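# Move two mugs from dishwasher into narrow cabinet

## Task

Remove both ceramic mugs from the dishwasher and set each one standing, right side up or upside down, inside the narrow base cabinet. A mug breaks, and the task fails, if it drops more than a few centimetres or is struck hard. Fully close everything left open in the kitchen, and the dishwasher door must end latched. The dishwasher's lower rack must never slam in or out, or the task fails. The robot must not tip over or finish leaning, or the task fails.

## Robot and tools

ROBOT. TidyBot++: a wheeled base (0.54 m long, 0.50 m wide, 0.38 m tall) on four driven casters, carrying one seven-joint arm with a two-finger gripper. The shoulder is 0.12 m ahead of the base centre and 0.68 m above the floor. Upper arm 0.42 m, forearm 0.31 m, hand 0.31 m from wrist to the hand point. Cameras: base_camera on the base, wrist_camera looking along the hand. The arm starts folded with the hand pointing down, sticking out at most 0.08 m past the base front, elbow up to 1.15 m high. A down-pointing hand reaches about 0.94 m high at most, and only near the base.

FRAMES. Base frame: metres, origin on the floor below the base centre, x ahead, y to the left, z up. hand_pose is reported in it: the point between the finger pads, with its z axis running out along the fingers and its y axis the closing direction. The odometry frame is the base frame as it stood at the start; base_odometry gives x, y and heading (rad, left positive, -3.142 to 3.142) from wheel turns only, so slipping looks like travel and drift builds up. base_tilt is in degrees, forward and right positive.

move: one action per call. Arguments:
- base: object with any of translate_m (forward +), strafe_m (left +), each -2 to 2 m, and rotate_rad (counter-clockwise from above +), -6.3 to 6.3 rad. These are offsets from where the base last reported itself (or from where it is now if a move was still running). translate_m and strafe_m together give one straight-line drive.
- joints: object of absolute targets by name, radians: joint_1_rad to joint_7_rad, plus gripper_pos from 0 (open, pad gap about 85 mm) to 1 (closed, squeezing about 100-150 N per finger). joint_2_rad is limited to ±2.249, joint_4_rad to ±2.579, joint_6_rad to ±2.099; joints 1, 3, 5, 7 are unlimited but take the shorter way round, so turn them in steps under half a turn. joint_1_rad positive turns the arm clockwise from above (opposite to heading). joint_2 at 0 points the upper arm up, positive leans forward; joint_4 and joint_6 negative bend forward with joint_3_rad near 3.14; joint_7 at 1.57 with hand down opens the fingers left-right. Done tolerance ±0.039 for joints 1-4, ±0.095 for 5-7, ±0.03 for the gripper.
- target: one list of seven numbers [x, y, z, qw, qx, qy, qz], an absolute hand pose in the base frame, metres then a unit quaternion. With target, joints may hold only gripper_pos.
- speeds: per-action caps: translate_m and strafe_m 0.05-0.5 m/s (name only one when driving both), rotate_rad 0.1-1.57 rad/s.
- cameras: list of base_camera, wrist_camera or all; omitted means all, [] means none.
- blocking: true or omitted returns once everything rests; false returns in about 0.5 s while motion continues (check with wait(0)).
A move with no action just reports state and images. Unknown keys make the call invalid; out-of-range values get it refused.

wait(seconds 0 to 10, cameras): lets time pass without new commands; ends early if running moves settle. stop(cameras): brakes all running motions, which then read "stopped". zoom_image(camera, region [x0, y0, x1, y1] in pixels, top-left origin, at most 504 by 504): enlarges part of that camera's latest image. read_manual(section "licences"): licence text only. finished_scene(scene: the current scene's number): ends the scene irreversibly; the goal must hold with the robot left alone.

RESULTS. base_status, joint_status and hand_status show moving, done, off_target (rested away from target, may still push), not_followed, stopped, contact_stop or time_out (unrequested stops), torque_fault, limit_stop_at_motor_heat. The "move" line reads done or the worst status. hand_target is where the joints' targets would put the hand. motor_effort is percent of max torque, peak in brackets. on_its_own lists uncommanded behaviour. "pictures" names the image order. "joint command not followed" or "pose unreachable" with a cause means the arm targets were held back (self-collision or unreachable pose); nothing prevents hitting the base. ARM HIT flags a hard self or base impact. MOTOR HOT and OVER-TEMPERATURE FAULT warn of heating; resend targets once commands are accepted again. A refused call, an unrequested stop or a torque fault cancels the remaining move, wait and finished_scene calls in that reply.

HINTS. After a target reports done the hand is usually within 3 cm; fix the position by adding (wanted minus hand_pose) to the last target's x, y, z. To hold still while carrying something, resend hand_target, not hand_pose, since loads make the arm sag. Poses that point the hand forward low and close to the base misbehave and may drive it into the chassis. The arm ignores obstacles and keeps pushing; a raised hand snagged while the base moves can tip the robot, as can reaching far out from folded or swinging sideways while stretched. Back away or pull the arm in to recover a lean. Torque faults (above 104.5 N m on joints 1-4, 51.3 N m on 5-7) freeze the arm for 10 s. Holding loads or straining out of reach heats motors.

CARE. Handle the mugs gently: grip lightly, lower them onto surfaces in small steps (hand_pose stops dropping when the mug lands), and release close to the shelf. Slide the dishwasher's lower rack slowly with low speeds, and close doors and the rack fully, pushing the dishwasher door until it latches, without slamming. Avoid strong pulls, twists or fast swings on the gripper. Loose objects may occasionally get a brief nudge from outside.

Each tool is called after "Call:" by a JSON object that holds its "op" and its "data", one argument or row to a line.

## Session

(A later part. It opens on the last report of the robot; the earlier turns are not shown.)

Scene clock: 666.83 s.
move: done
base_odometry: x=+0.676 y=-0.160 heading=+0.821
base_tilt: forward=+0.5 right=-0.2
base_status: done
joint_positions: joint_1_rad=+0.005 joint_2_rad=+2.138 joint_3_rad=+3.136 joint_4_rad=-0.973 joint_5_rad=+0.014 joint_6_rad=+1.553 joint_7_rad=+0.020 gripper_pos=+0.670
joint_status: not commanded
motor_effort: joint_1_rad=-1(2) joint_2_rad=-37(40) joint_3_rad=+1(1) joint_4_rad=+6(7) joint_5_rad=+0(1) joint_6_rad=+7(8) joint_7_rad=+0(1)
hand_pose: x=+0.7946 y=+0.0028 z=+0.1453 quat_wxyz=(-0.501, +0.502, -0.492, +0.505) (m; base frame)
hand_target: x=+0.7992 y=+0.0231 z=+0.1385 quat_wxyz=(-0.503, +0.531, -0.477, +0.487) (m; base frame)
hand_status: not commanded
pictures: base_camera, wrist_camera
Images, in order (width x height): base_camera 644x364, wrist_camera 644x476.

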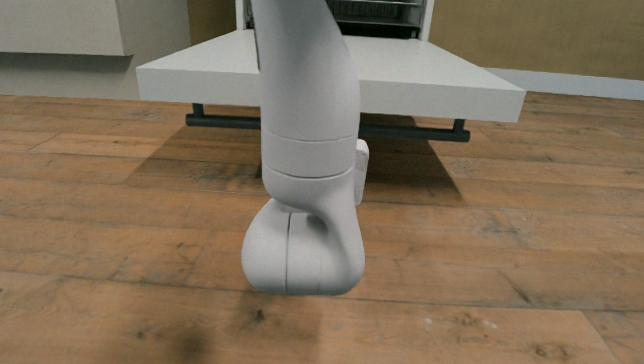

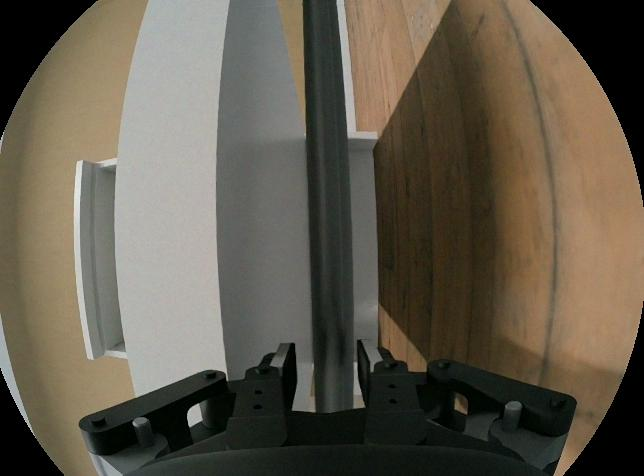

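Call:
{"op": "move", "data": {
  "joints": {"gripper_pos": 0.58, "joint_2_rad": 2.137}
}}

Call:
{"op": "move", "data": {
  "base": {"translate_m": 0.033},
  "speeds": {"translate_m": 0.05}
}}

Scene clock: 669.63 s.
move: done
base_odometry: x=+0.676 y=-0.160 heading=+0.821
base_tilt: forward=+0.5 right=-0.2
base_status: not commanded
joint_positions: joint_1_rad=+0.005 joint_2_rad=+2.138 joint_3_rad=+3.136 joint_4_rad=-0.973 joint_5_rad=+0.014 joint_6_rad=+1.553 joint_7_rad=+0.020 gripper_pos=+0.580
joint_status: all done
motor_effort: joint_1_rad=-1(1) joint_2_rad=-37(37) joint_3_rad=+0(1) joint_4_rad=+5(6) joint_5_rad=+0(1) joint_6_rad=+7(8) joint_7_rad=+0(1)
hand_pose: x=+0.7946 y=+0.0028 z=+0.1453 quat_wxyz=(-0.501, +0.502, -0.492, +0.505) (m; base frame)
hand_target: x=+0.7954 y=+0.0231 z=+0.1337 quat_wxyz=(-0.501, +0.533, -0.479, +0.485) (m; base frame)
hand_status: not commanded
pictures: base_camera, wrist_camera
Images, in order (width x height): base_camera 644x364, wrist_camera 644x476.

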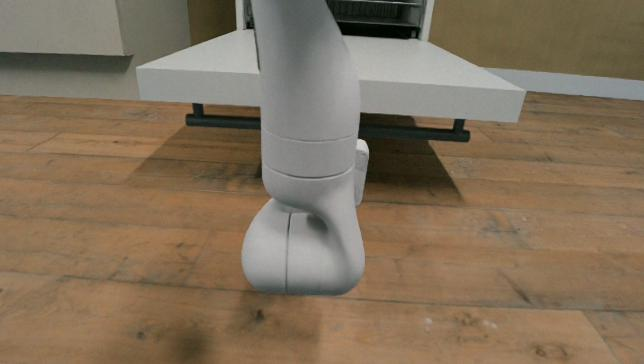

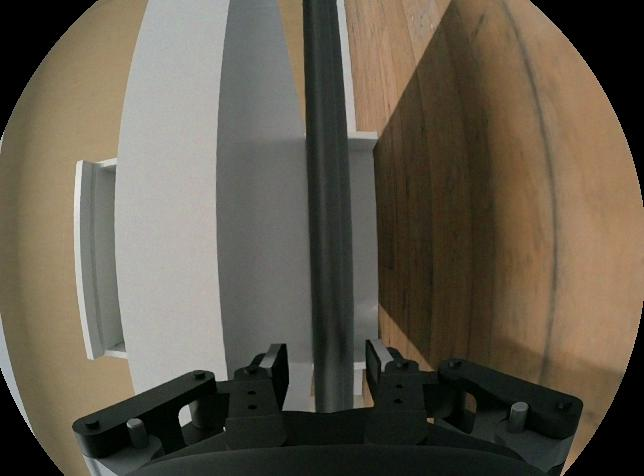

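Scene clock: 670.83 s.
move: done
base_odometry: x=+0.699 y=-0.136 heading=+0.821
base_tilt: forward=+0.5 right=-0.3
base_status: done
joint_positions: joint_1_rad=+0.005 joint_2_rad=+2.162 joint_3_rad=+3.136 joint_4_rad=-0.977 joint_5_rad=+0.014 joint_6_rad=+1.570 joint_7_rad=+0.020 gripper_pos=+0.580
joint_status: not commanded
motor_effort: joint_1_rad=-1(2) joint_2_rad=-41(45) joint_3_rad=+1(1) joint_4_rad=+7(10) joint_5_rad=+1(1) joint_6_rad=+1(9) joint_7_rad=+1(2)
hand_pose: x=+0.7801 y=+0.0029 z=+0.1331 quat_wxyz=(-0.498, +0.505, -0.495, +0.503) (m; base frame)
hand_target: x=+0.7954 y=+0.0231 z=+0.1337 quat_wxyz=(-0.501, +0.533, -0.479, +0.485) (m; base frame)
hand_status: not commanded
pictures: base_camera, wrist_camera
Images, in order (width x height): base_camera 644x364, wrist_camera 644x476.

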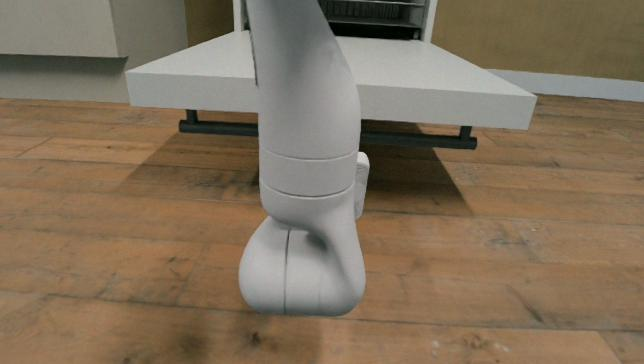

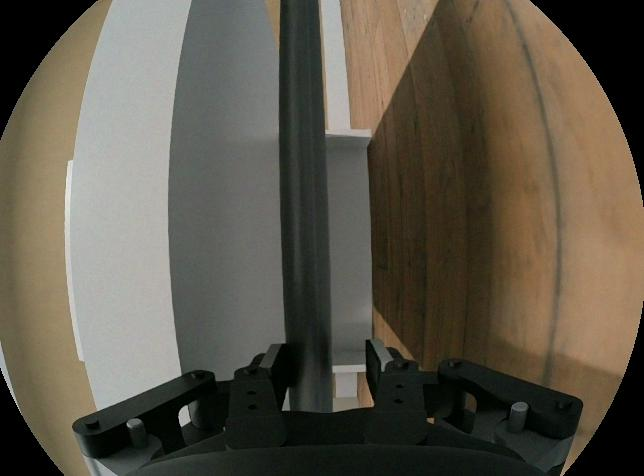

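Call:
{"op": "move", "data": {
  "base": {"translate_m": -0.01},
  "speeds": {"translate_m": 0.05},
  "joints": {"joint_6_rad": 1.6, "joint_2_rad": 2.155}
}}

Scene clock: 682.87 s.
move: done
base_odometry: x=+0.692 y=-0.143 heading=+0.821
base_tilt: forward=+0.5 right=-0.2
base_status: done
joint_positions: joint_1_rad=+0.005 joint_2_rad=+2.161 joint_3_rad=+3.136 joint_4_rad=-0.974 joint_5_rad=+0.014 joint_6_rad=+1.585 joint_7_rad=+0.020 gripper_pos=+0.580
joint_status: all done
motor_effort: joint_1_rad=-1(1) joint_2_rad=-36(38) joint_3_rad=+0(1) joint_4_rad=+4(6) joint_5_rad=+0(1) joint_6_rad=+8(12) joint_7_rad=+0(1)
hand_pose: x=+0.7818 y=+0.0031 z=+0.1396 quat_wxyz=(-0.503, +0.500, -0.490, +0.507) (m; base frame)
hand_target: x=+0.7854 y=+0.0231 z=+0.1497 quat_wxyz=(-0.520, +0.514, -0.462, +0.503) (m; base frame)
hand_status: not commanded
pictures: base_camera, wrist_camera
Images, in order (width x height): base_camera 644x364, wrist_camera 644x476.

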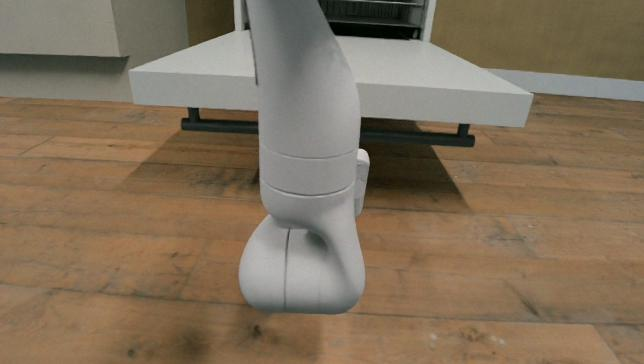

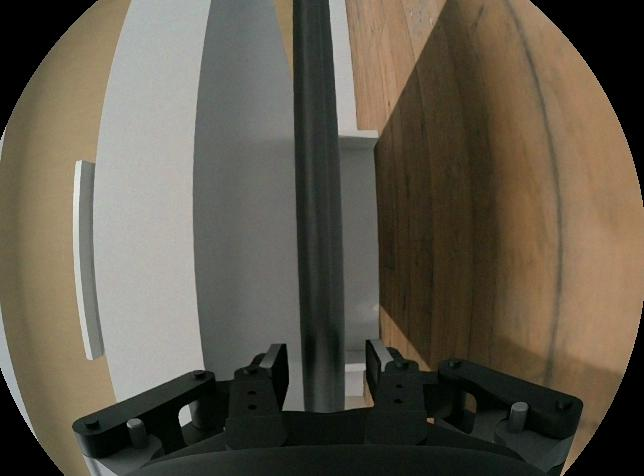

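Call:
{"op": "move", "data": {
  "joints": {"gripper_pos": 0.68},
  "cameras": []
}}

Call:
{"op": "move", "data": {
  "base": {"translate_m": 0.012},
  "speeds": {"translate_m": 0.05}
}}

Call:
{"op": "move", "data": {
  "joints": {"gripper_pos": 0.9}
}}

Scene clock: 685.47 s.
move: done
base_odometry: x=+0.692 y=-0.143 heading=+0.821
base_tilt: forward=+0.6 right=-0.2
base_status: not commanded
joint_positions: joint_1_rad=+0.005 joint_2_rad=+2.161 joint_3_rad=+3.136 joint_4_rad=-0.974 joint_5_rad=+0.014 joint_6_rad=+1.585 joint_7_rad=+0.020 gripper_pos=+0.680
joint_status: all done
motor_effort: joint_1_rad=-1(1) joint_2_rad=-36(36) joint_3_rad=+0(1) joint_4_rad=+5(6) joint_5_rad=+0(1) joint_6_rad=+8(8) joint_7_rad=+0(0)
hand_pose: x=+0.7818 y=+0.0031 z=+0.1396 quat_wxyz=(-0.503, +0.500, -0.490, +0.507) (m; base frame)
hand_target: x=+0.7854 y=+0.0231 z=+0.1497 quat_wxyz=(-0.520, +0.514, -0.462, +0.503) (m; base frame)
hand_status: not commanded
pictures: none
No camera images: "cameras" was empty.

Scene clock: 686.10 s.
move: done
base_odometry: x=+0.701 y=-0.134 heading=+0.820
base_tilt: forward=+0.5 right=-0.1
base_status: done
joint_positions: joint_1_rad=+0.005 joint_2_rad=+2.166 joint_3_rad=+3.136 joint_4_rad=-0.974 joint_5_rad=+0.014 joint_6_rad=+1.590 joint_7_rad=+0.020 gripper_pos=+0.680
joint_status: not commanded
motor_effort: joint_1_rad=-1(1) joint_2_rad=-39(41) joint_3_rad=+0(1) joint_4_rad=+6(7) joint_5_rad=+0(1) joint_6_rad=+9(10) joint_7_rad=+1(1)
hand_pose: x=+0.7790 y=+0.0031 z=+0.1380 quat_wxyz=(-0.503, +0.500, -0.489, +0.508) (m; base frame)
hand_target: x=+0.7854 y=+0.0231 z=+0.1497 quat_wxyz=(-0.520, +0.514, -0.462, +0.503) (m; base frame)
hand_status: not commanded
pictures: base_camera, wrist_camera
Images, in order (width x height): base_camera 644x364, wrist_camera 644x476.

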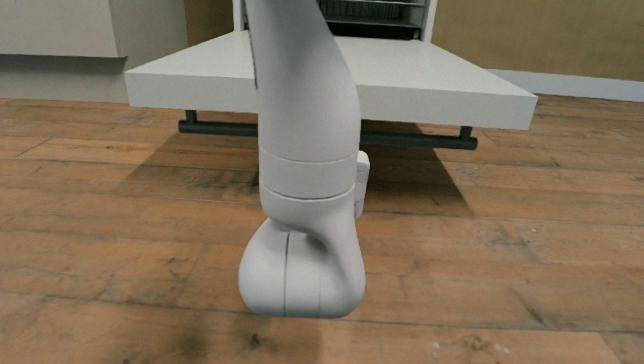

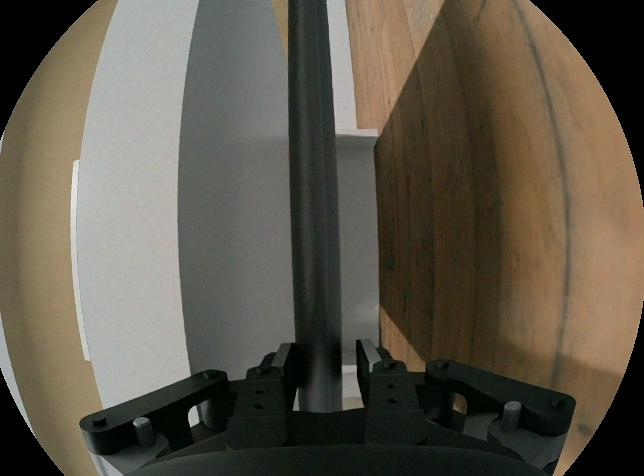

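Scene clock: 686.73 s.
move: off_target
base_odometry: x=+0.700 y=-0.134 heading=+0.820
base_tilt: forward=+0.5 right=-0.2
base_status: not commanded
joint_positions: joint_1_rad=+0.005 joint_2_rad=+2.167 joint_3_rad=+3.136 joint_4_rad=-0.974 joint_5_rad=+0.014 joint_6_rad=+1.602 joint_7_rad=+0.020 gripper_pos=+0.804
joint_status: gripper_pos off_target (ended at +0.804, target +0.900)
motor_effort: joint_1_rad=-1(1) joint_2_rad=-38(44) joint_3_rad=+1(1) joint_4_rad=+6(10) joint_5_rad=+0(0) joint_6_rad=+6(7) joint_7_rad=+2(2)
hand_pose: x=+0.7785 y=+0.0030 z=+0.1411 quat_wxyz=(-0.505, +0.497, -0.487, +0.510) (m; base frame)
hand_target: x=+0.7854 y=+0.0231 z=+0.1497 quat_wxyz=(-0.520, +0.514, -0.462, +0.503) (m; base frame)
hand_status: not commanded
pictures: base_camera, wrist_camera
Images, in order (width x height): base_camera 644x364, wrist_camera 644x476.

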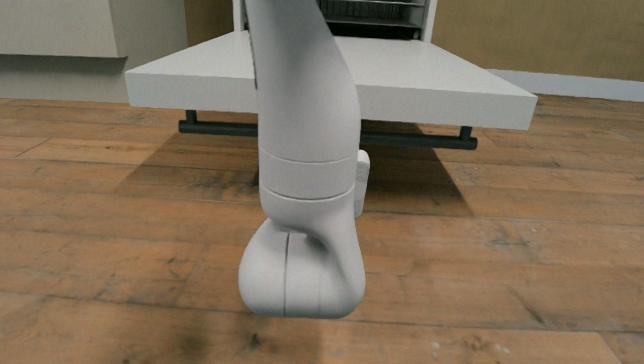

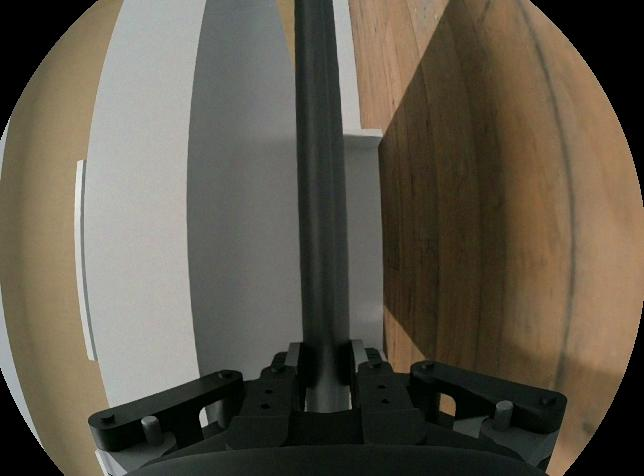

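Call:
{"op": "move", "data": {
  "joints": {"joint_2_rad": 1.968, "joint_4_rad": -1.273, "joint_6_rad": 1.6},
  "cameras": []
}}

Call:
{"op": "move", "data": {
  "joints": {"joint_2_rad": 1.768, "joint_4_rad": -1.572, "joint_6_rad": 1.595}
}}

Scene clock: 702.83 s.
move: done
base_odometry: x=+0.700 y=-0.134 heading=+0.820
base_tilt: forward=+0.5 right=-0.2
base_status: not commanded
joint_positions: joint_1_rad=+0.005 joint_2_rad=+2.007 joint_3_rad=+3.136 joint_4_rad=-1.250 joint_5_rad=+0.014 joint_6_rad=+1.624 joint_7_rad=+0.020 gripper_pos=+0.810
joint_status: all done
motor_effort: joint_1_rad=-4(5) joint_2_rad=-40(40) joint_3_rad=+1(1) joint_4_rad=+2(7) joint_5_rad=+3(3) joint_6_rad=-1(12) joint_7_rad=+3(3)
hand_pose: x=+0.7750 y=+0.0034 z=+0.1726 quat_wxyz=(-0.483, +0.520, -0.510, +0.486) (m; base frame)
hand_target: x=+0.7856 y=+0.0231 z=+0.1845 quat_wxyz=(-0.492, +0.542, -0.491, +0.472) (m; base frame)
hand_status: not commanded
pictures: none
No camera images: "cameras" was empty.

Scene clock: 704.20 s.
move: done
base_odometry: x=+0.700 y=-0.134 heading=+0.820
base_tilt: forward=+0.5 right=-0.2
base_status: not commanded
joint_positions: joint_1_rad=+0.006 joint_2_rad=+1.799 joint_3_rad=+3.136 joint_4_rad=-1.545 joint_5_rad=+0.014 joint_6_rad=+1.618 joint_7_rad=+0.020 gripper_pos=+0.811
joint_status: all done
motor_effort: joint_1_rad=-5(5) joint_2_rad=-39(41) joint_3_rad=+0(1) joint_4_rad=-1(2) joint_5_rad=+3(3) joint_6_rad=+9(9) joint_7_rad=+2(4)
hand_pose: x=+0.7733 y=+0.0034 z=+0.2308 quat_wxyz=(-0.459, +0.542, -0.532, +0.461) (m; base frame)
hand_target: x=+0.7755 y=+0.0231 z=+0.2374 quat_wxyz=(-0.466, +0.566, -0.516, +0.443) (m; base frame)
hand_status: not commanded
pictures: base_camera, wrist_camera
Images, in order (width x height): base_camera 644x364, wrist_camera 644x476.

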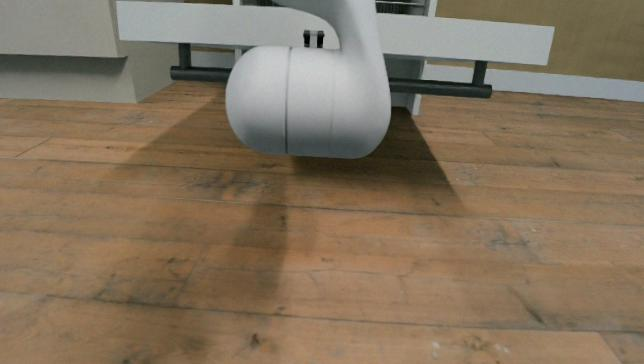

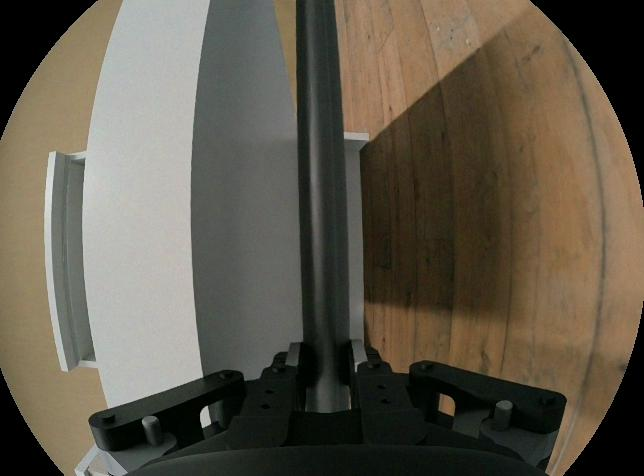

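Call:
{"op": "move", "data": {
  "base": {"translate_m": 0.028},
  "joints": {"joint_2_rad": 1.4206, "joint_4_rad": -1.933, "joint_6_rad": 1.433},
  "cameras": []
}}

Call:
{"op": "move", "data": {
  "base": {"translate_m": 0.05},
  "joints": {"joint_2_rad": 1.049, "joint_4_rad": -2.131, "joint_6_rad": 1.086}
}}

Scene clock: 708.00 s.
move: done
base_odometry: x=+0.719 y=-0.114 heading=+0.820
base_tilt: forward=+0.5 right=-0.2
base_status: done
joint_positions: joint_1_rad=+0.008 joint_2_rad=+1.459 joint_3_rad=+3.136 joint_4_rad=-1.931 joint_5_rad=+0.014 joint_6_rad=+1.496 joint_7_rad=+0.020 gripper_pos=+0.816
joint_status: all done
motor_effort: joint_1_rad=-6(6) joint_2_rad=-41(48) joint_3_rad=+0(2) joint_4_rad=+3(7) joint_5_rad=+3(3) joint_6_rad=+4(10) joint_7_rad=+5(6)
hand_pose: x=+0.7553 y=+0.0032 z=+0.3255 quat_wxyz=(-0.413, +0.579, -0.568, +0.413) (m; base frame)
hand_target: x=+0.7606 y=+0.0229 z=+0.3309 quat_wxyz=(-0.416, +0.606, -0.552, +0.394) (m; base frame)
hand_status: not commanded
pictures: none
No camera images: "cameras" was empty.

Scene clock: 709.50 s.
move: done
base_odometry: x=+0.753 y=-0.078 heading=+0.820
base_tilt: forward=+0.5 right=-0.2
base_status: done
joint_positions: joint_1_rad=+0.010 joint_2_rad=+1.065 joint_3_rad=+3.136 joint_4_rad=-2.165 joint_5_rad=+0.014 joint_6_rad=+1.159 joint_7_rad=+0.018 gripper_pos=+0.823
joint_status: all done
motor_effort: joint_1_rad=-6(6) joint_2_rad=-34(42) joint_3_rad=+0(3) joint_4_rad=+10(26) joint_5_rad=+4(5) joint_6_rad=+3(19) joint_7_rad=+6(8)
hand_pose: x=+0.7327 y=+0.0022 z=+0.4235 quat_wxyz=(-0.361, +0.615, -0.602, +0.361) (m; base frame)
hand_target: x=+0.7406 y=+0.0206 z=+0.4219 quat_wxyz=(-0.361, +0.643, -0.580, +0.347) (m; base frame)
hand_status: not commanded
pictures: base_camera, wrist_camera
Images, in order (width x height): base_camera 644x364, wrist_camera 644x476.

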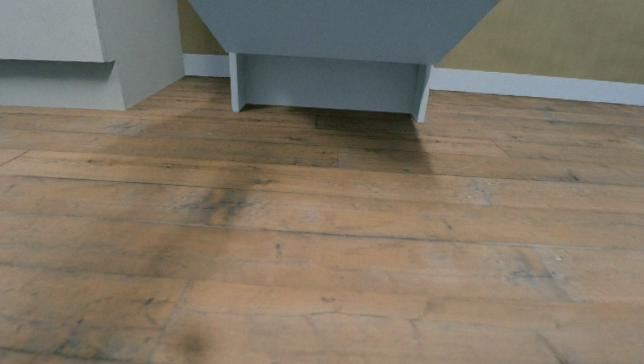

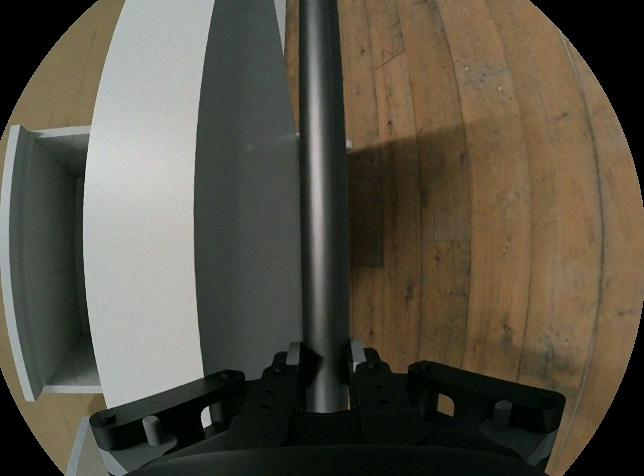

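Call:
{"op": "move", "data": {
  "base": {"translate_m": 0.065},
  "joints": {"joint_2_rad": 0.695, "joint_4_rad": -2.143, "joint_6_rad": 0.569}
}}

Call:
{"op": "move", "data": {
  "base": {"translate_m": 0.088},
  "joints": {"joint_2_rad": 0.430, "joint_4_rad": -2.039, "joint_6_rad": 0.026}
}}

Scene clock: 713.03 s.
move: off_target
base_odometry: x=+0.797 y=-0.031 heading=+0.820
base_tilt: forward=+0.5 right=-0.2
base_status: done
joint_positions: joint_1_rad=+0.012 joint_2_rad=+0.679 joint_3_rad=+3.136 joint_4_rad=-2.196 joint_5_rad=+0.014 joint_6_rad=+0.638 joint_7_rad=+0.017 gripper_pos=+0.823
joint_status: joint_4_rad off_target (ended at -2.196, target -2.143); the others done
motor_effort: joint_1_rad=-6(6) joint_2_rad=-24(37) joint_3_rad=-1(4) joint_4_rad=+17(37) joint_5_rad=+6(6) joint_6_rad=+4(7) joint_7_rad=+7(8)
hand_pose: x=+0.7108 y=+0.0003 z=+0.5139 quat_wxyz=(-0.308, +0.643, -0.629, +0.311) (m; base frame)
hand_target: x=+0.7205 y=+0.0131 z=+0.5048 quat_wxyz=(-0.297, +0.676, -0.604, +0.301) (m; base frame)
hand_status: not commanded
pictures: base_camera, wrist_camera
Images, in order (width x height): base_camera 644x364, wrist_camera 644x476.

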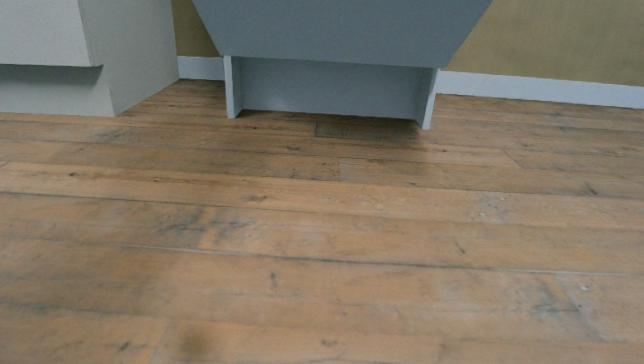

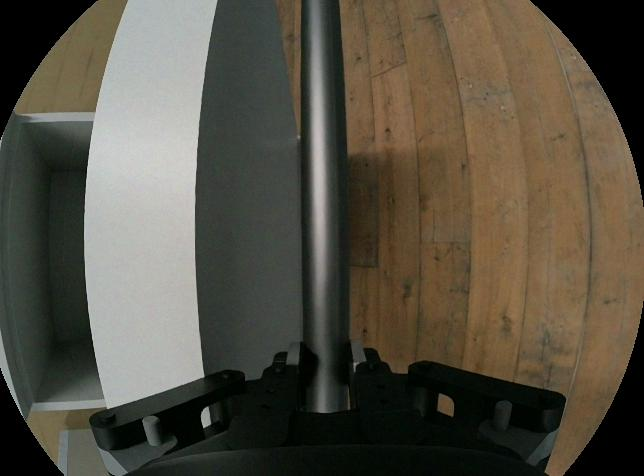

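Scene clock: 714.37 s.
move: off_target
base_odometry: x=+0.857 y=+0.033 heading=+0.820
base_tilt: forward=+0.4 right=-0.2
base_status: done
joint_positions: joint_1_rad=+0.013 joint_2_rad=+0.380 joint_3_rad=+3.137 joint_4_rad=-2.086 joint_5_rad=+0.014 joint_6_rad=+0.062 joint_7_rad=+0.016 gripper_pos=+0.823
joint_status: joint_2_rad off_target (ended at +0.380, target +0.430); joint_4_rad off_target (ended at -2.086, target -2.039); the others done
motor_effort: joint_1_rad=-5(7) joint_2_rad=-14(26) joint_3_rad=-2(2) joint_4_rad=+22(38) joint_5_rad=+7(8) joint_6_rad=+8(13) joint_7_rad=+7(8)
hand_pose: x=+0.6811 y=-0.0028 z=+0.5972 quat_wxyz=(-0.251, +0.667, -0.652, +0.259) (m; base frame)
hand_target: x=+0.6904 y=+0.0019 z=+0.5800 quat_wxyz=(-0.230, +0.699, -0.628, +0.254) (m; base frame)
hand_status: not commanded
pictures: base_camera, wrist_camera
Images, in order (width x height): base_camera 644x364, wrist_camera 644x476.

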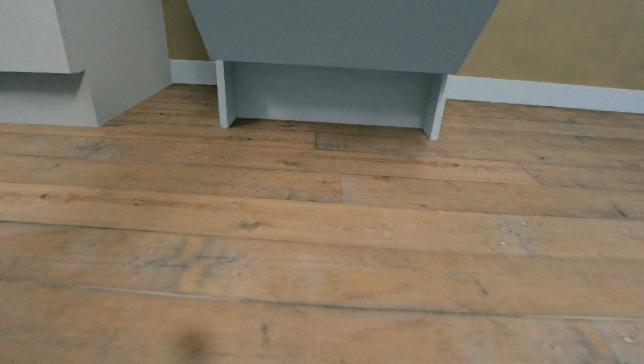

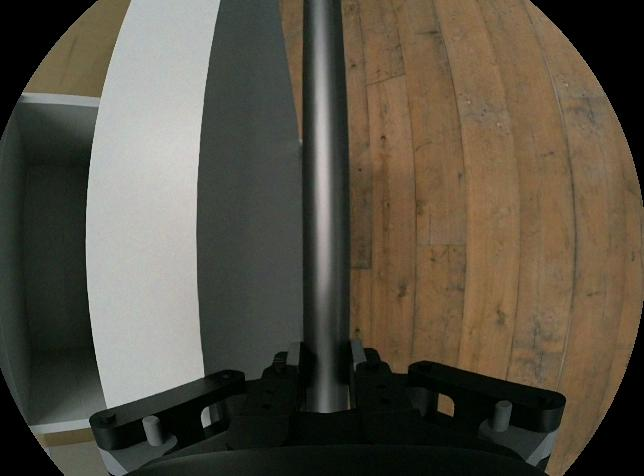

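Call:
{"op": "move", "data": {
  "base": {"translate_m": 0.092},
  "joints": {"joint_2_rad": 0.266, "joint_4_rad": -1.807, "joint_6_rad": -0.545}
}}

Call:
{"op": "move", "data": {
  "base": {"translate_m": 0.11},
  "joints": {"joint_2_rad": 0.240, "joint_4_rad": -1.575, "joint_6_rad": -0.978}
}}

Scene clock: 725.03 s.
move: done
base_odometry: x=+0.920 y=+0.100 heading=+0.819
base_tilt: forward=+0.5 right=-0.2
base_status: done
joint_positions: joint_1_rad=+0.014 joint_2_rad=+0.248 joint_3_rad=+3.139 joint_4_rad=-1.831 joint_5_rad=+0.014 joint_6_rad=-0.501 joint_7_rad=+0.016 gripper_pos=+0.823
joint_status: all done
motor_effort: joint_1_rad=-4(6) joint_2_rad=-24(26) joint_3_rad=-1(4) joint_4_rad=+20(28) joint_5_rad=+6(8) joint_6_rad=+6(16) joint_7_rad=+6(8)
hand_pose: x=+0.6628 y=-0.0066 z=+0.6732 quat_wxyz=(-0.190, +0.685, -0.674, +0.202) (m; base frame)
hand_target: x=+0.6610 y=-0.0099 z=+0.6672 quat_wxyz=(-0.161, +0.711, -0.653, +0.204) (m; base frame)
hand_status: not commanded
pictures: base_camera, wrist_camera
Images, in order (width x height): base_camera 644x364, wrist_camera 644x476.

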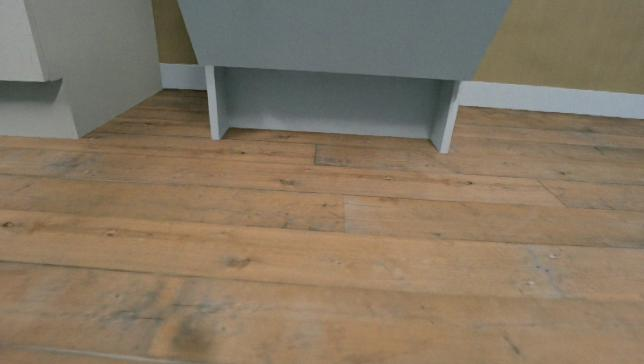

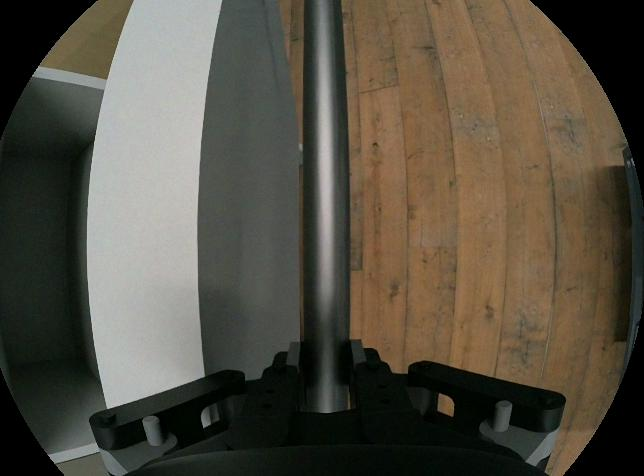

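Scene clock: 726.27 s.
move: done
base_odometry: x=+0.995 y=+0.180 heading=+0.819
base_tilt: forward=+0.5 right=-0.2
base_status: done
joint_positions: joint_1_rad=+0.014 joint_2_rad=+0.215 joint_3_rad=+3.143 joint_4_rad=-1.595 joint_5_rad=+0.014 joint_6_rad=-0.937 joint_7_rad=+0.016 gripper_pos=+0.823
joint_status: all done
motor_effort: joint_1_rad=-6(7) joint_2_rad=-25(26) joint_3_rad=-4(4) joint_4_rad=+20(23) joint_5_rad=+3(7) joint_6_rad=+4(15) joint_7_rad=+6(7)
hand_pose: x=+0.6339 y=-0.0097 z=+0.7309 quat_wxyz=(-0.132, +0.696, -0.691, +0.145) (m; base frame)
hand_target: x=+0.6305 y=-0.0167 z=+0.7225 quat_wxyz=(-0.097, +0.718, -0.673, +0.147) (m; base frame)
hand_status: not commanded
pictures: base_camera, wrist_camera
Images, in order (width x height): base_camera 644x364, wrist_camera 644x476.

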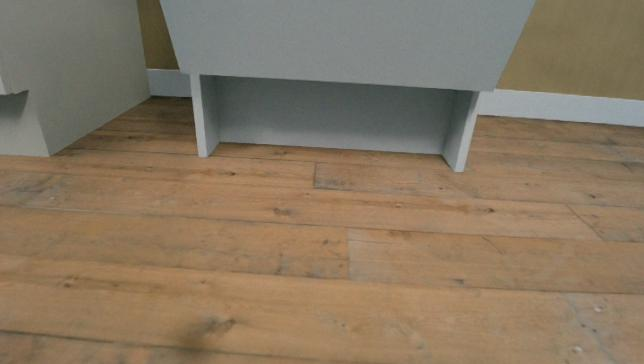

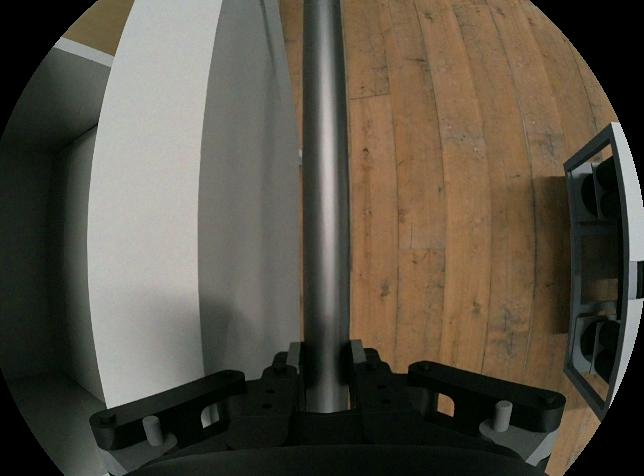

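Call:
{"op": "move", "data": {
  "base": {"translate_m": 0.12},
  "speeds": {"translate_m": 0.25},
  "joints": {"joint_2_rad": 0.274, "joint_4_rad": -1.354, "joint_6_rad": -1.3}
}}

Scene clock: 730.57 s.
move: done
base_odometry: x=+1.077 y=+0.268 heading=+0.819
base_tilt: forward=+0.5 right=-0.2
base_status: done
joint_positions: joint_1_rad=+0.015 joint_2_rad=+0.241 joint_3_rad=+3.147 joint_4_rad=-1.370 joint_5_rad=+0.014 joint_6_rad=-1.292 joint_7_rad=+0.016 gripper_pos=+0.823
joint_status: all done
motor_effort: joint_1_rad=-6(7) joint_2_rad=-23(26) joint_3_rad=-4(5) joint_4_rad=+19(22) joint_5_rad=-1(5) joint_6_rad=+8(12) joint_7_rad=+4(7)
hand_pose: x=+0.6070 y=-0.0126 z=+0.7752 quat_wxyz=(-0.077, +0.702, -0.702, +0.091) (m; base frame)
hand_target: x=+0.6127 y=-0.0196 z=+0.7654 quat_wxyz=(-0.049, +0.719, -0.686, +0.101) (m; base frame)
hand_status: not commanded
pictures: base_camera, wrist_camera
Images, in order (width x height): base_camera 644x364, wrist_camera 644x476.

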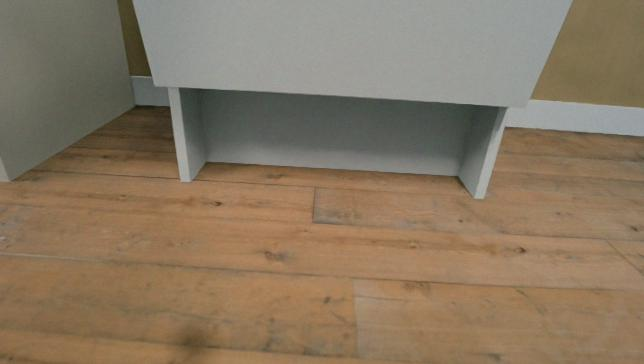

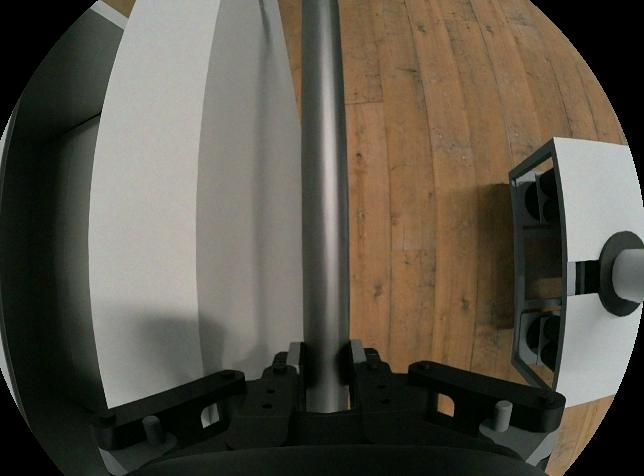

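Call:
{"op": "move", "data": {
  "base": {"translate_m": 0.04},
  "speeds": {"translate_m": 0.1},
  "joints": {"joint_2_rad": 0.255, "joint_4_rad": -1.335, "joint_6_rad": -1.338}
}}

Scene clock: 735.53 s.
move: done
base_odometry: x=+1.105 y=+0.297 heading=+0.819
base_tilt: forward=+0.5 right=-0.2
base_status: done
joint_positions: joint_1_rad=+0.016 joint_2_rad=+0.232 joint_3_rad=+3.147 joint_4_rad=-1.347 joint_5_rad=+0.015 joint_6_rad=-1.362 joint_7_rad=+0.016 gripper_pos=+0.823
joint_status: all done
motor_effort: joint_1_rad=-6(7) joint_2_rad=-21(25) joint_3_rad=-3(5) joint_4_rad=+18(22) joint_5_rad=+0(1) joint_6_rad=+9(12) joint_7_rad=+3(5)
hand_pose: x=+0.5920 y=-0.0133 z=+0.7838 quat_wxyz=(-0.064, +0.702, -0.705, +0.078) (m; base frame)
hand_target: x=+0.6054 y=-0.0198 z=+0.7794 quat_wxyz=(-0.049, +0.718, -0.687, +0.101) (m; base frame)
hand_status: not commanded
pictures: base_camera, wrist_camera
Images, in order (width x height): base_camera 644x364, wrist_camera 644x476.

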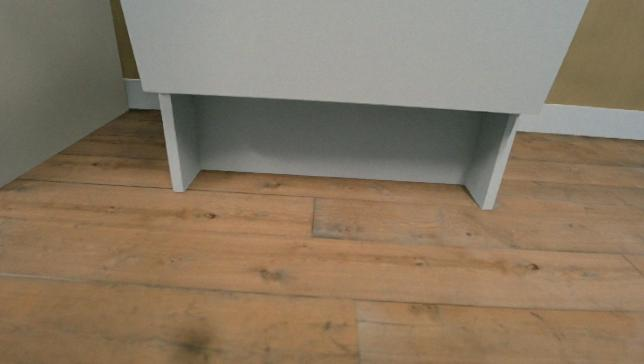

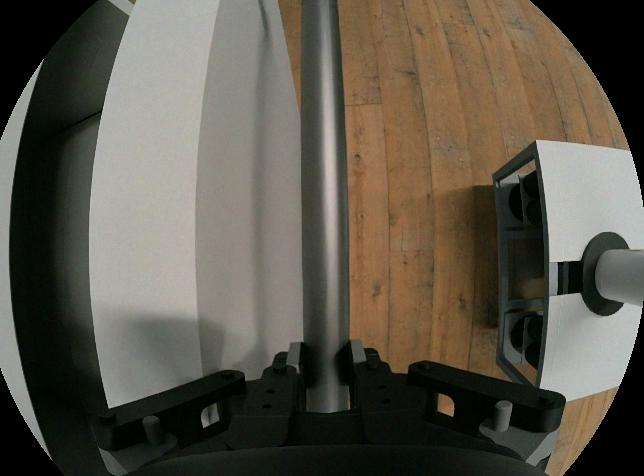

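Call:
{"op": "move", "data": {
  "base": {"translate_m": 0.03},
  "speeds": {"translate_m": 0.1}
}}

Scene clock: 738.43 s.
move: done
base_odometry: x=+1.125 y=+0.319 heading=+0.818
base_tilt: forward=+0.5 right=-0.2
base_status: done
joint_positions: joint_1_rad=+0.016 joint_2_rad=+0.221 joint_3_rad=+3.148 joint_4_rad=-1.337 joint_5_rad=+0.016 joint_6_rad=-1.390 joint_7_rad=+0.016 gripper_pos=+0.823
joint_status: not commanded
motor_effort: joint_1_rad=-5(7) joint_2_rad=-19(23) joint_3_rad=-3(4) joint_4_rad=+19(23) joint_5_rad=-1(2) joint_6_rad=+11(16) joint_7_rad=+4(4)
hand_pose: x=+0.5853 y=-0.0138 z=+0.7907 quat_wxyz=(-0.061, +0.702, -0.705, +0.076) (m; base frame)
hand_target: x=+0.6054 y=-0.0198 z=+0.7794 quat_wxyz=(-0.049, +0.718, -0.687, +0.101) (m; base frame)
hand_status: not commanded
pictures: base_camera, wrist_camera
Images, in order (width x height): base_camera 644x364, wrist_camera 644x476.

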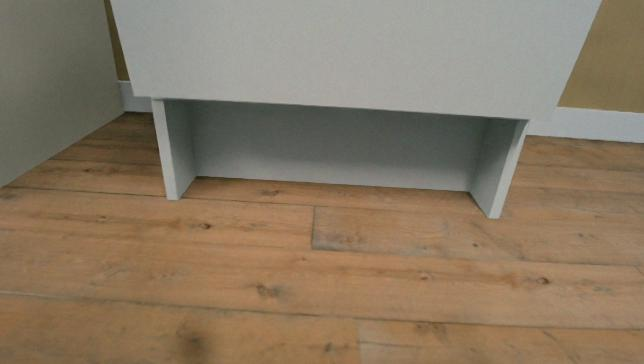

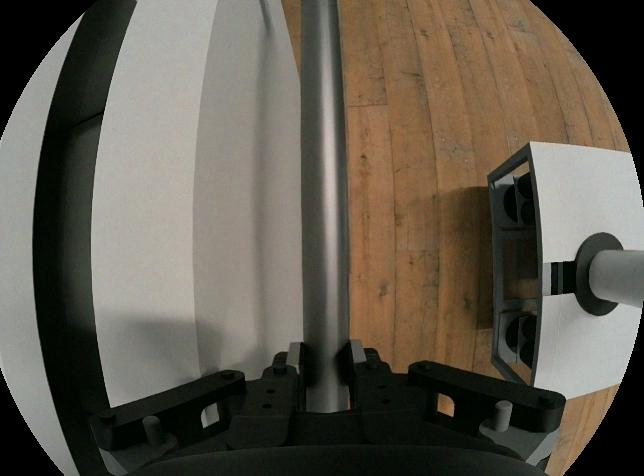

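Call:
{"op": "move", "data": {
  "base": {"translate_m": 0.03},
  "speeds": {"translate_m": 0.1}
}}

Scene clock: 741.87 s.
move: done
base_odometry: x=+1.146 y=+0.341 heading=+0.818
base_tilt: forward=+0.5 right=-0.2
base_status: done
joint_positions: joint_1_rad=+0.016 joint_2_rad=+0.210 joint_3_rad=+3.148 joint_4_rad=-1.331 joint_5_rad=+0.018 joint_6_rad=-1.406 joint_7_rad=+0.016 gripper_pos=+0.823
joint_status: not commanded
motor_effort: joint_1_rad=-6(6) joint_2_rad=-18(21) joint_3_rad=-3(4) joint_4_rad=+18(22) joint_5_rad=-2(2) joint_6_rad=+11(16) joint_7_rad=+3(4)
hand_pose: x=+0.5811 y=-0.0144 z=+0.7973 quat_wxyz=(-0.060, +0.702, -0.705, +0.077) (m; base frame)
hand_target: x=+0.6054 y=-0.0198 z=+0.7794 quat_wxyz=(-0.049, +0.718, -0.687, +0.101) (m; base frame)
hand_status: not commanded
pictures: base_camera, wrist_camera
Images, in order (width x height): base_camera 644x364, wrist_camera 644x476.

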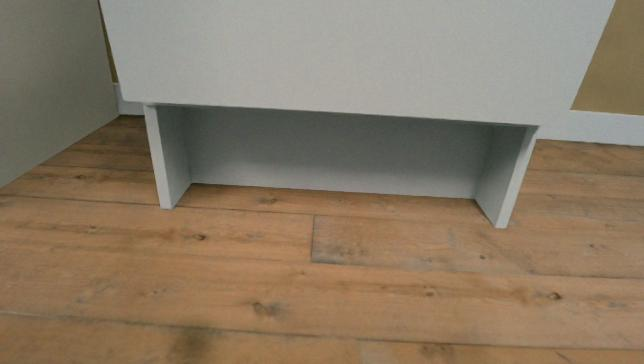

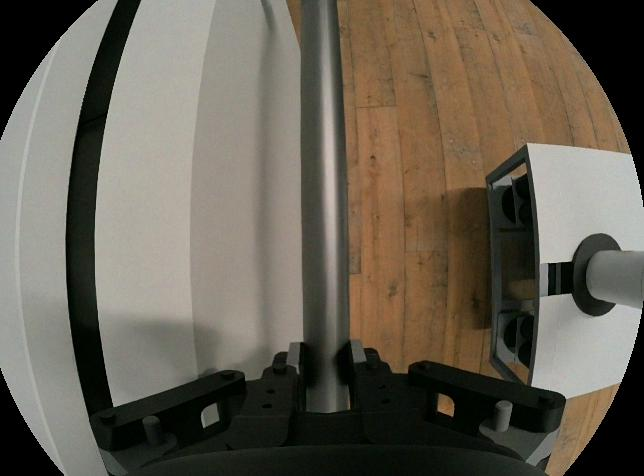

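Call:
{"op": "move", "data": {
  "base": {"translate_m": 0.03},
  "speeds": {"translate_m": 0.1},
  "joints": {"joint_2_rad": 0.24, "joint_4_rad": -1.305, "joint_6_rad": -1.39}
}}

Scene clock: 744.27 s.
move: done
base_odometry: x=+1.166 y=+0.363 heading=+0.818
base_tilt: forward=+0.5 right=-0.2
base_status: done
joint_positions: joint_1_rad=+0.016 joint_2_rad=+0.208 joint_3_rad=+3.148 joint_4_rad=-1.314 joint_5_rad=+0.020 joint_6_rad=-1.446 joint_7_rad=+0.016 gripper_pos=+0.823
joint_status: all done
motor_effort: joint_1_rad=-6(7) joint_2_rad=-20(26) joint_3_rad=-3(4) joint_4_rad=+19(21) joint_5_rad=-2(3) joint_6_rad=+11(16) joint_7_rad=+3(4)
hand_pose: x=+0.5734 y=-0.0148 z=+0.8024 quat_wxyz=(-0.052, +0.703, -0.706, +0.070) (m; base frame)
hand_target: x=+0.5971 y=-0.0201 z=+0.7947 quat_wxyz=(-0.046, +0.717, -0.689, +0.098) (m; base frame)
hand_status: not commanded
pictures: base_camera, wrist_camera
Images, in order (width x height): base_camera 644x364, wrist_camera 644x476.

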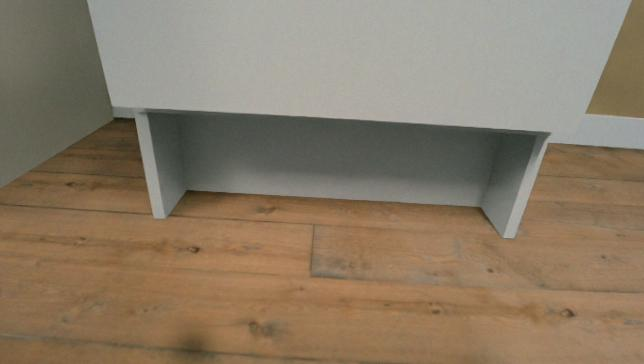

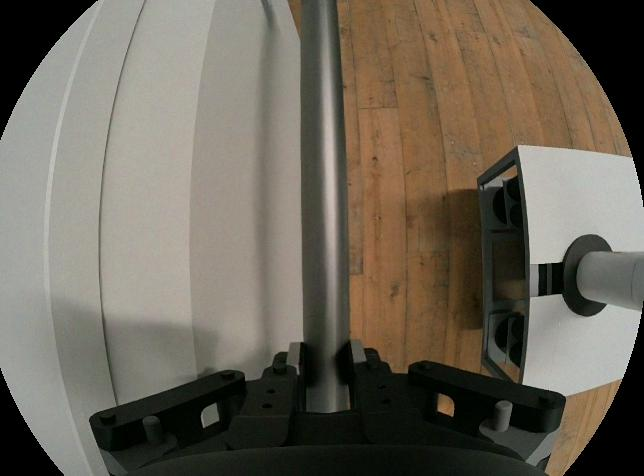

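Call:
{"op": "move", "data": {
  "base": {"translate_m": 0.025},
  "speeds": {"translate_m": 0.08}
}}

Scene clock: 747.17 s.
move: done
base_odometry: x=+1.184 y=+0.381 heading=+0.818
base_tilt: forward=+0.5 right=-0.2
base_status: done
joint_positions: joint_1_rad=+0.016 joint_2_rad=+0.204 joint_3_rad=+3.148 joint_4_rad=-1.305 joint_5_rad=+0.022 joint_6_rad=-1.455 joint_7_rad=+0.016 gripper_pos=+0.823
joint_status: not commanded
motor_effort: joint_1_rad=-6(6) joint_2_rad=-18(22) joint_3_rad=-4(4) joint_4_rad=+18(22) joint_5_rad=-3(3) joint_6_rad=+10(16) joint_7_rad=+3(3)
hand_pose: x=+0.5727 y=-0.0154 z=+0.8069 quat_wxyz=(-0.053, +0.702, -0.706, +0.072) (m; base frame)
hand_target: x=+0.5971 y=-0.0201 z=+0.7947 quat_wxyz=(-0.046, +0.717, -0.689, +0.098) (m; base frame)
hand_status: not commanded
pictures: base_camera, wrist_camera
Images, in order (width x height): base_camera 644x364, wrist_camera 644x476.

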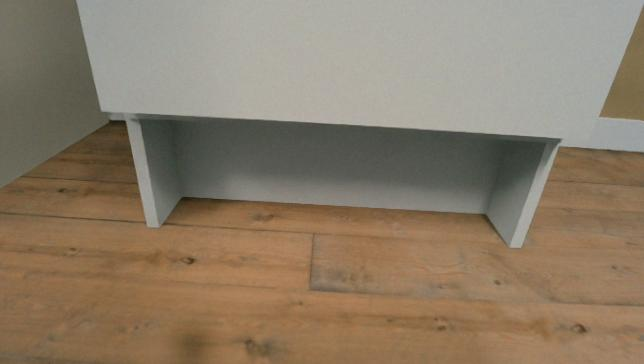

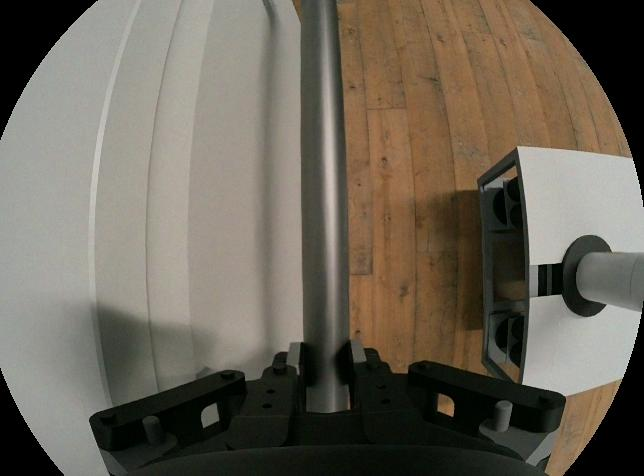

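Call:
{"op": "move", "data": {
  "base": {"translate_m": 0.02},
  "speeds": {"translate_m": 0.08}
}}

Call:
{"op": "move", "data": {
  "base": {"translate_m": 0.02},
  "speeds": {"translate_m": 0.08}
}}

Scene clock: 749.57 s.
move: done
base_odometry: x=+1.197 y=+0.396 heading=+0.818
base_tilt: forward=+0.5 right=-0.2
base_status: done
joint_positions: joint_1_rad=+0.016 joint_2_rad=+0.199 joint_3_rad=+3.148 joint_4_rad=-1.304 joint_5_rad=+0.023 joint_6_rad=-1.469 joint_7_rad=+0.016 gripper_pos=+0.823
joint_status: not commanded
motor_effort: joint_1_rad=-6(6) joint_2_rad=-16(19) joint_3_rad=-3(4) joint_4_rad=+17(24) joint_5_rad=-3(3) joint_6_rad=+11(24) joint_7_rad=+3(3)
hand_pose: x=+0.5684 y=-0.0157 z=+0.8092 quat_wxyz=(-0.050, +0.703, -0.706, +0.070) (m; base frame)
hand_target: x=+0.5971 y=-0.0201 z=+0.7947 quat_wxyz=(-0.046, +0.717, -0.689, +0.098) (m; base frame)
hand_status: not commanded
pictures: base_camera, wrist_camera
Images, in order (width x height): base_camera 644x364, wrist_camera 644x476.

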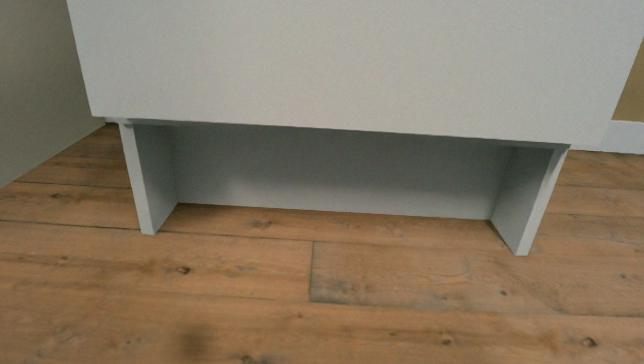

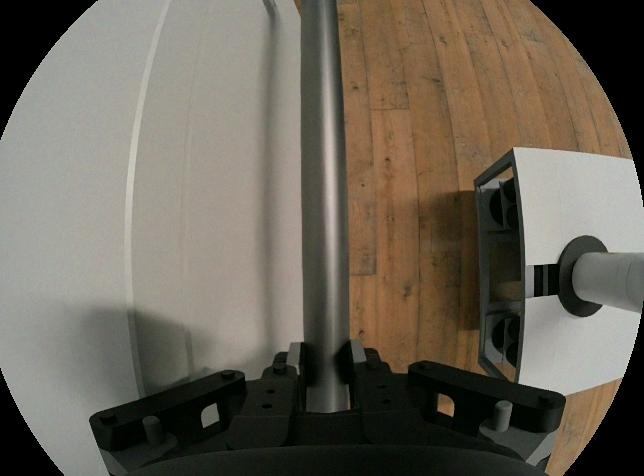

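Scene clock: 750.37 s.
move: done
base_odometry: x=+1.211 y=+0.410 heading=+0.817
base_tilt: forward=+0.5 right=-0.1
base_status: done
joint_positions: joint_1_rad=+0.016 joint_2_rad=+0.165 joint_3_rad=+3.148 joint_4_rad=-1.343 joint_5_rad=+0.023 joint_6_rad=-1.480 joint_7_rad=+0.016 gripper_pos=+0.823
joint_status: not commanded
motor_effort: joint_1_rad=-6(6) joint_2_rad=-9(18) joint_3_rad=-3(4) joint_4_rad=+26(28) joint_5_rad=-2(3) joint_6_rad=+14(19) joint_7_rad=+4(5)
hand_pose: x=+0.5495 y=-0.0155 z=+0.8090 quat_wxyz=(-0.044, +0.703, -0.707, +0.064) (m; base frame)
hand_target: x=+0.5971 y=-0.0201 z=+0.7947 quat_wxyz=(-0.046, +0.717, -0.689, +0.098) (m; base frame)
hand_status: not commanded
pictures: base_camera, wrist_camera
Images, in order (width x height): base_camera 644x364, wrist_camera 644x476.

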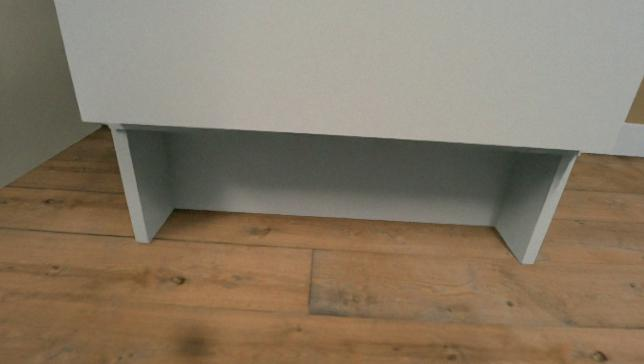

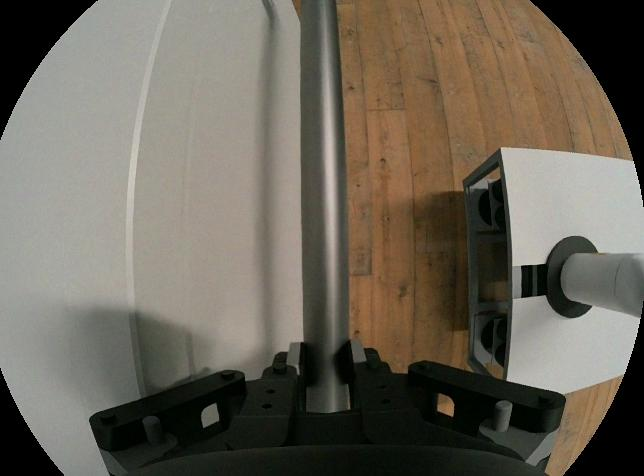

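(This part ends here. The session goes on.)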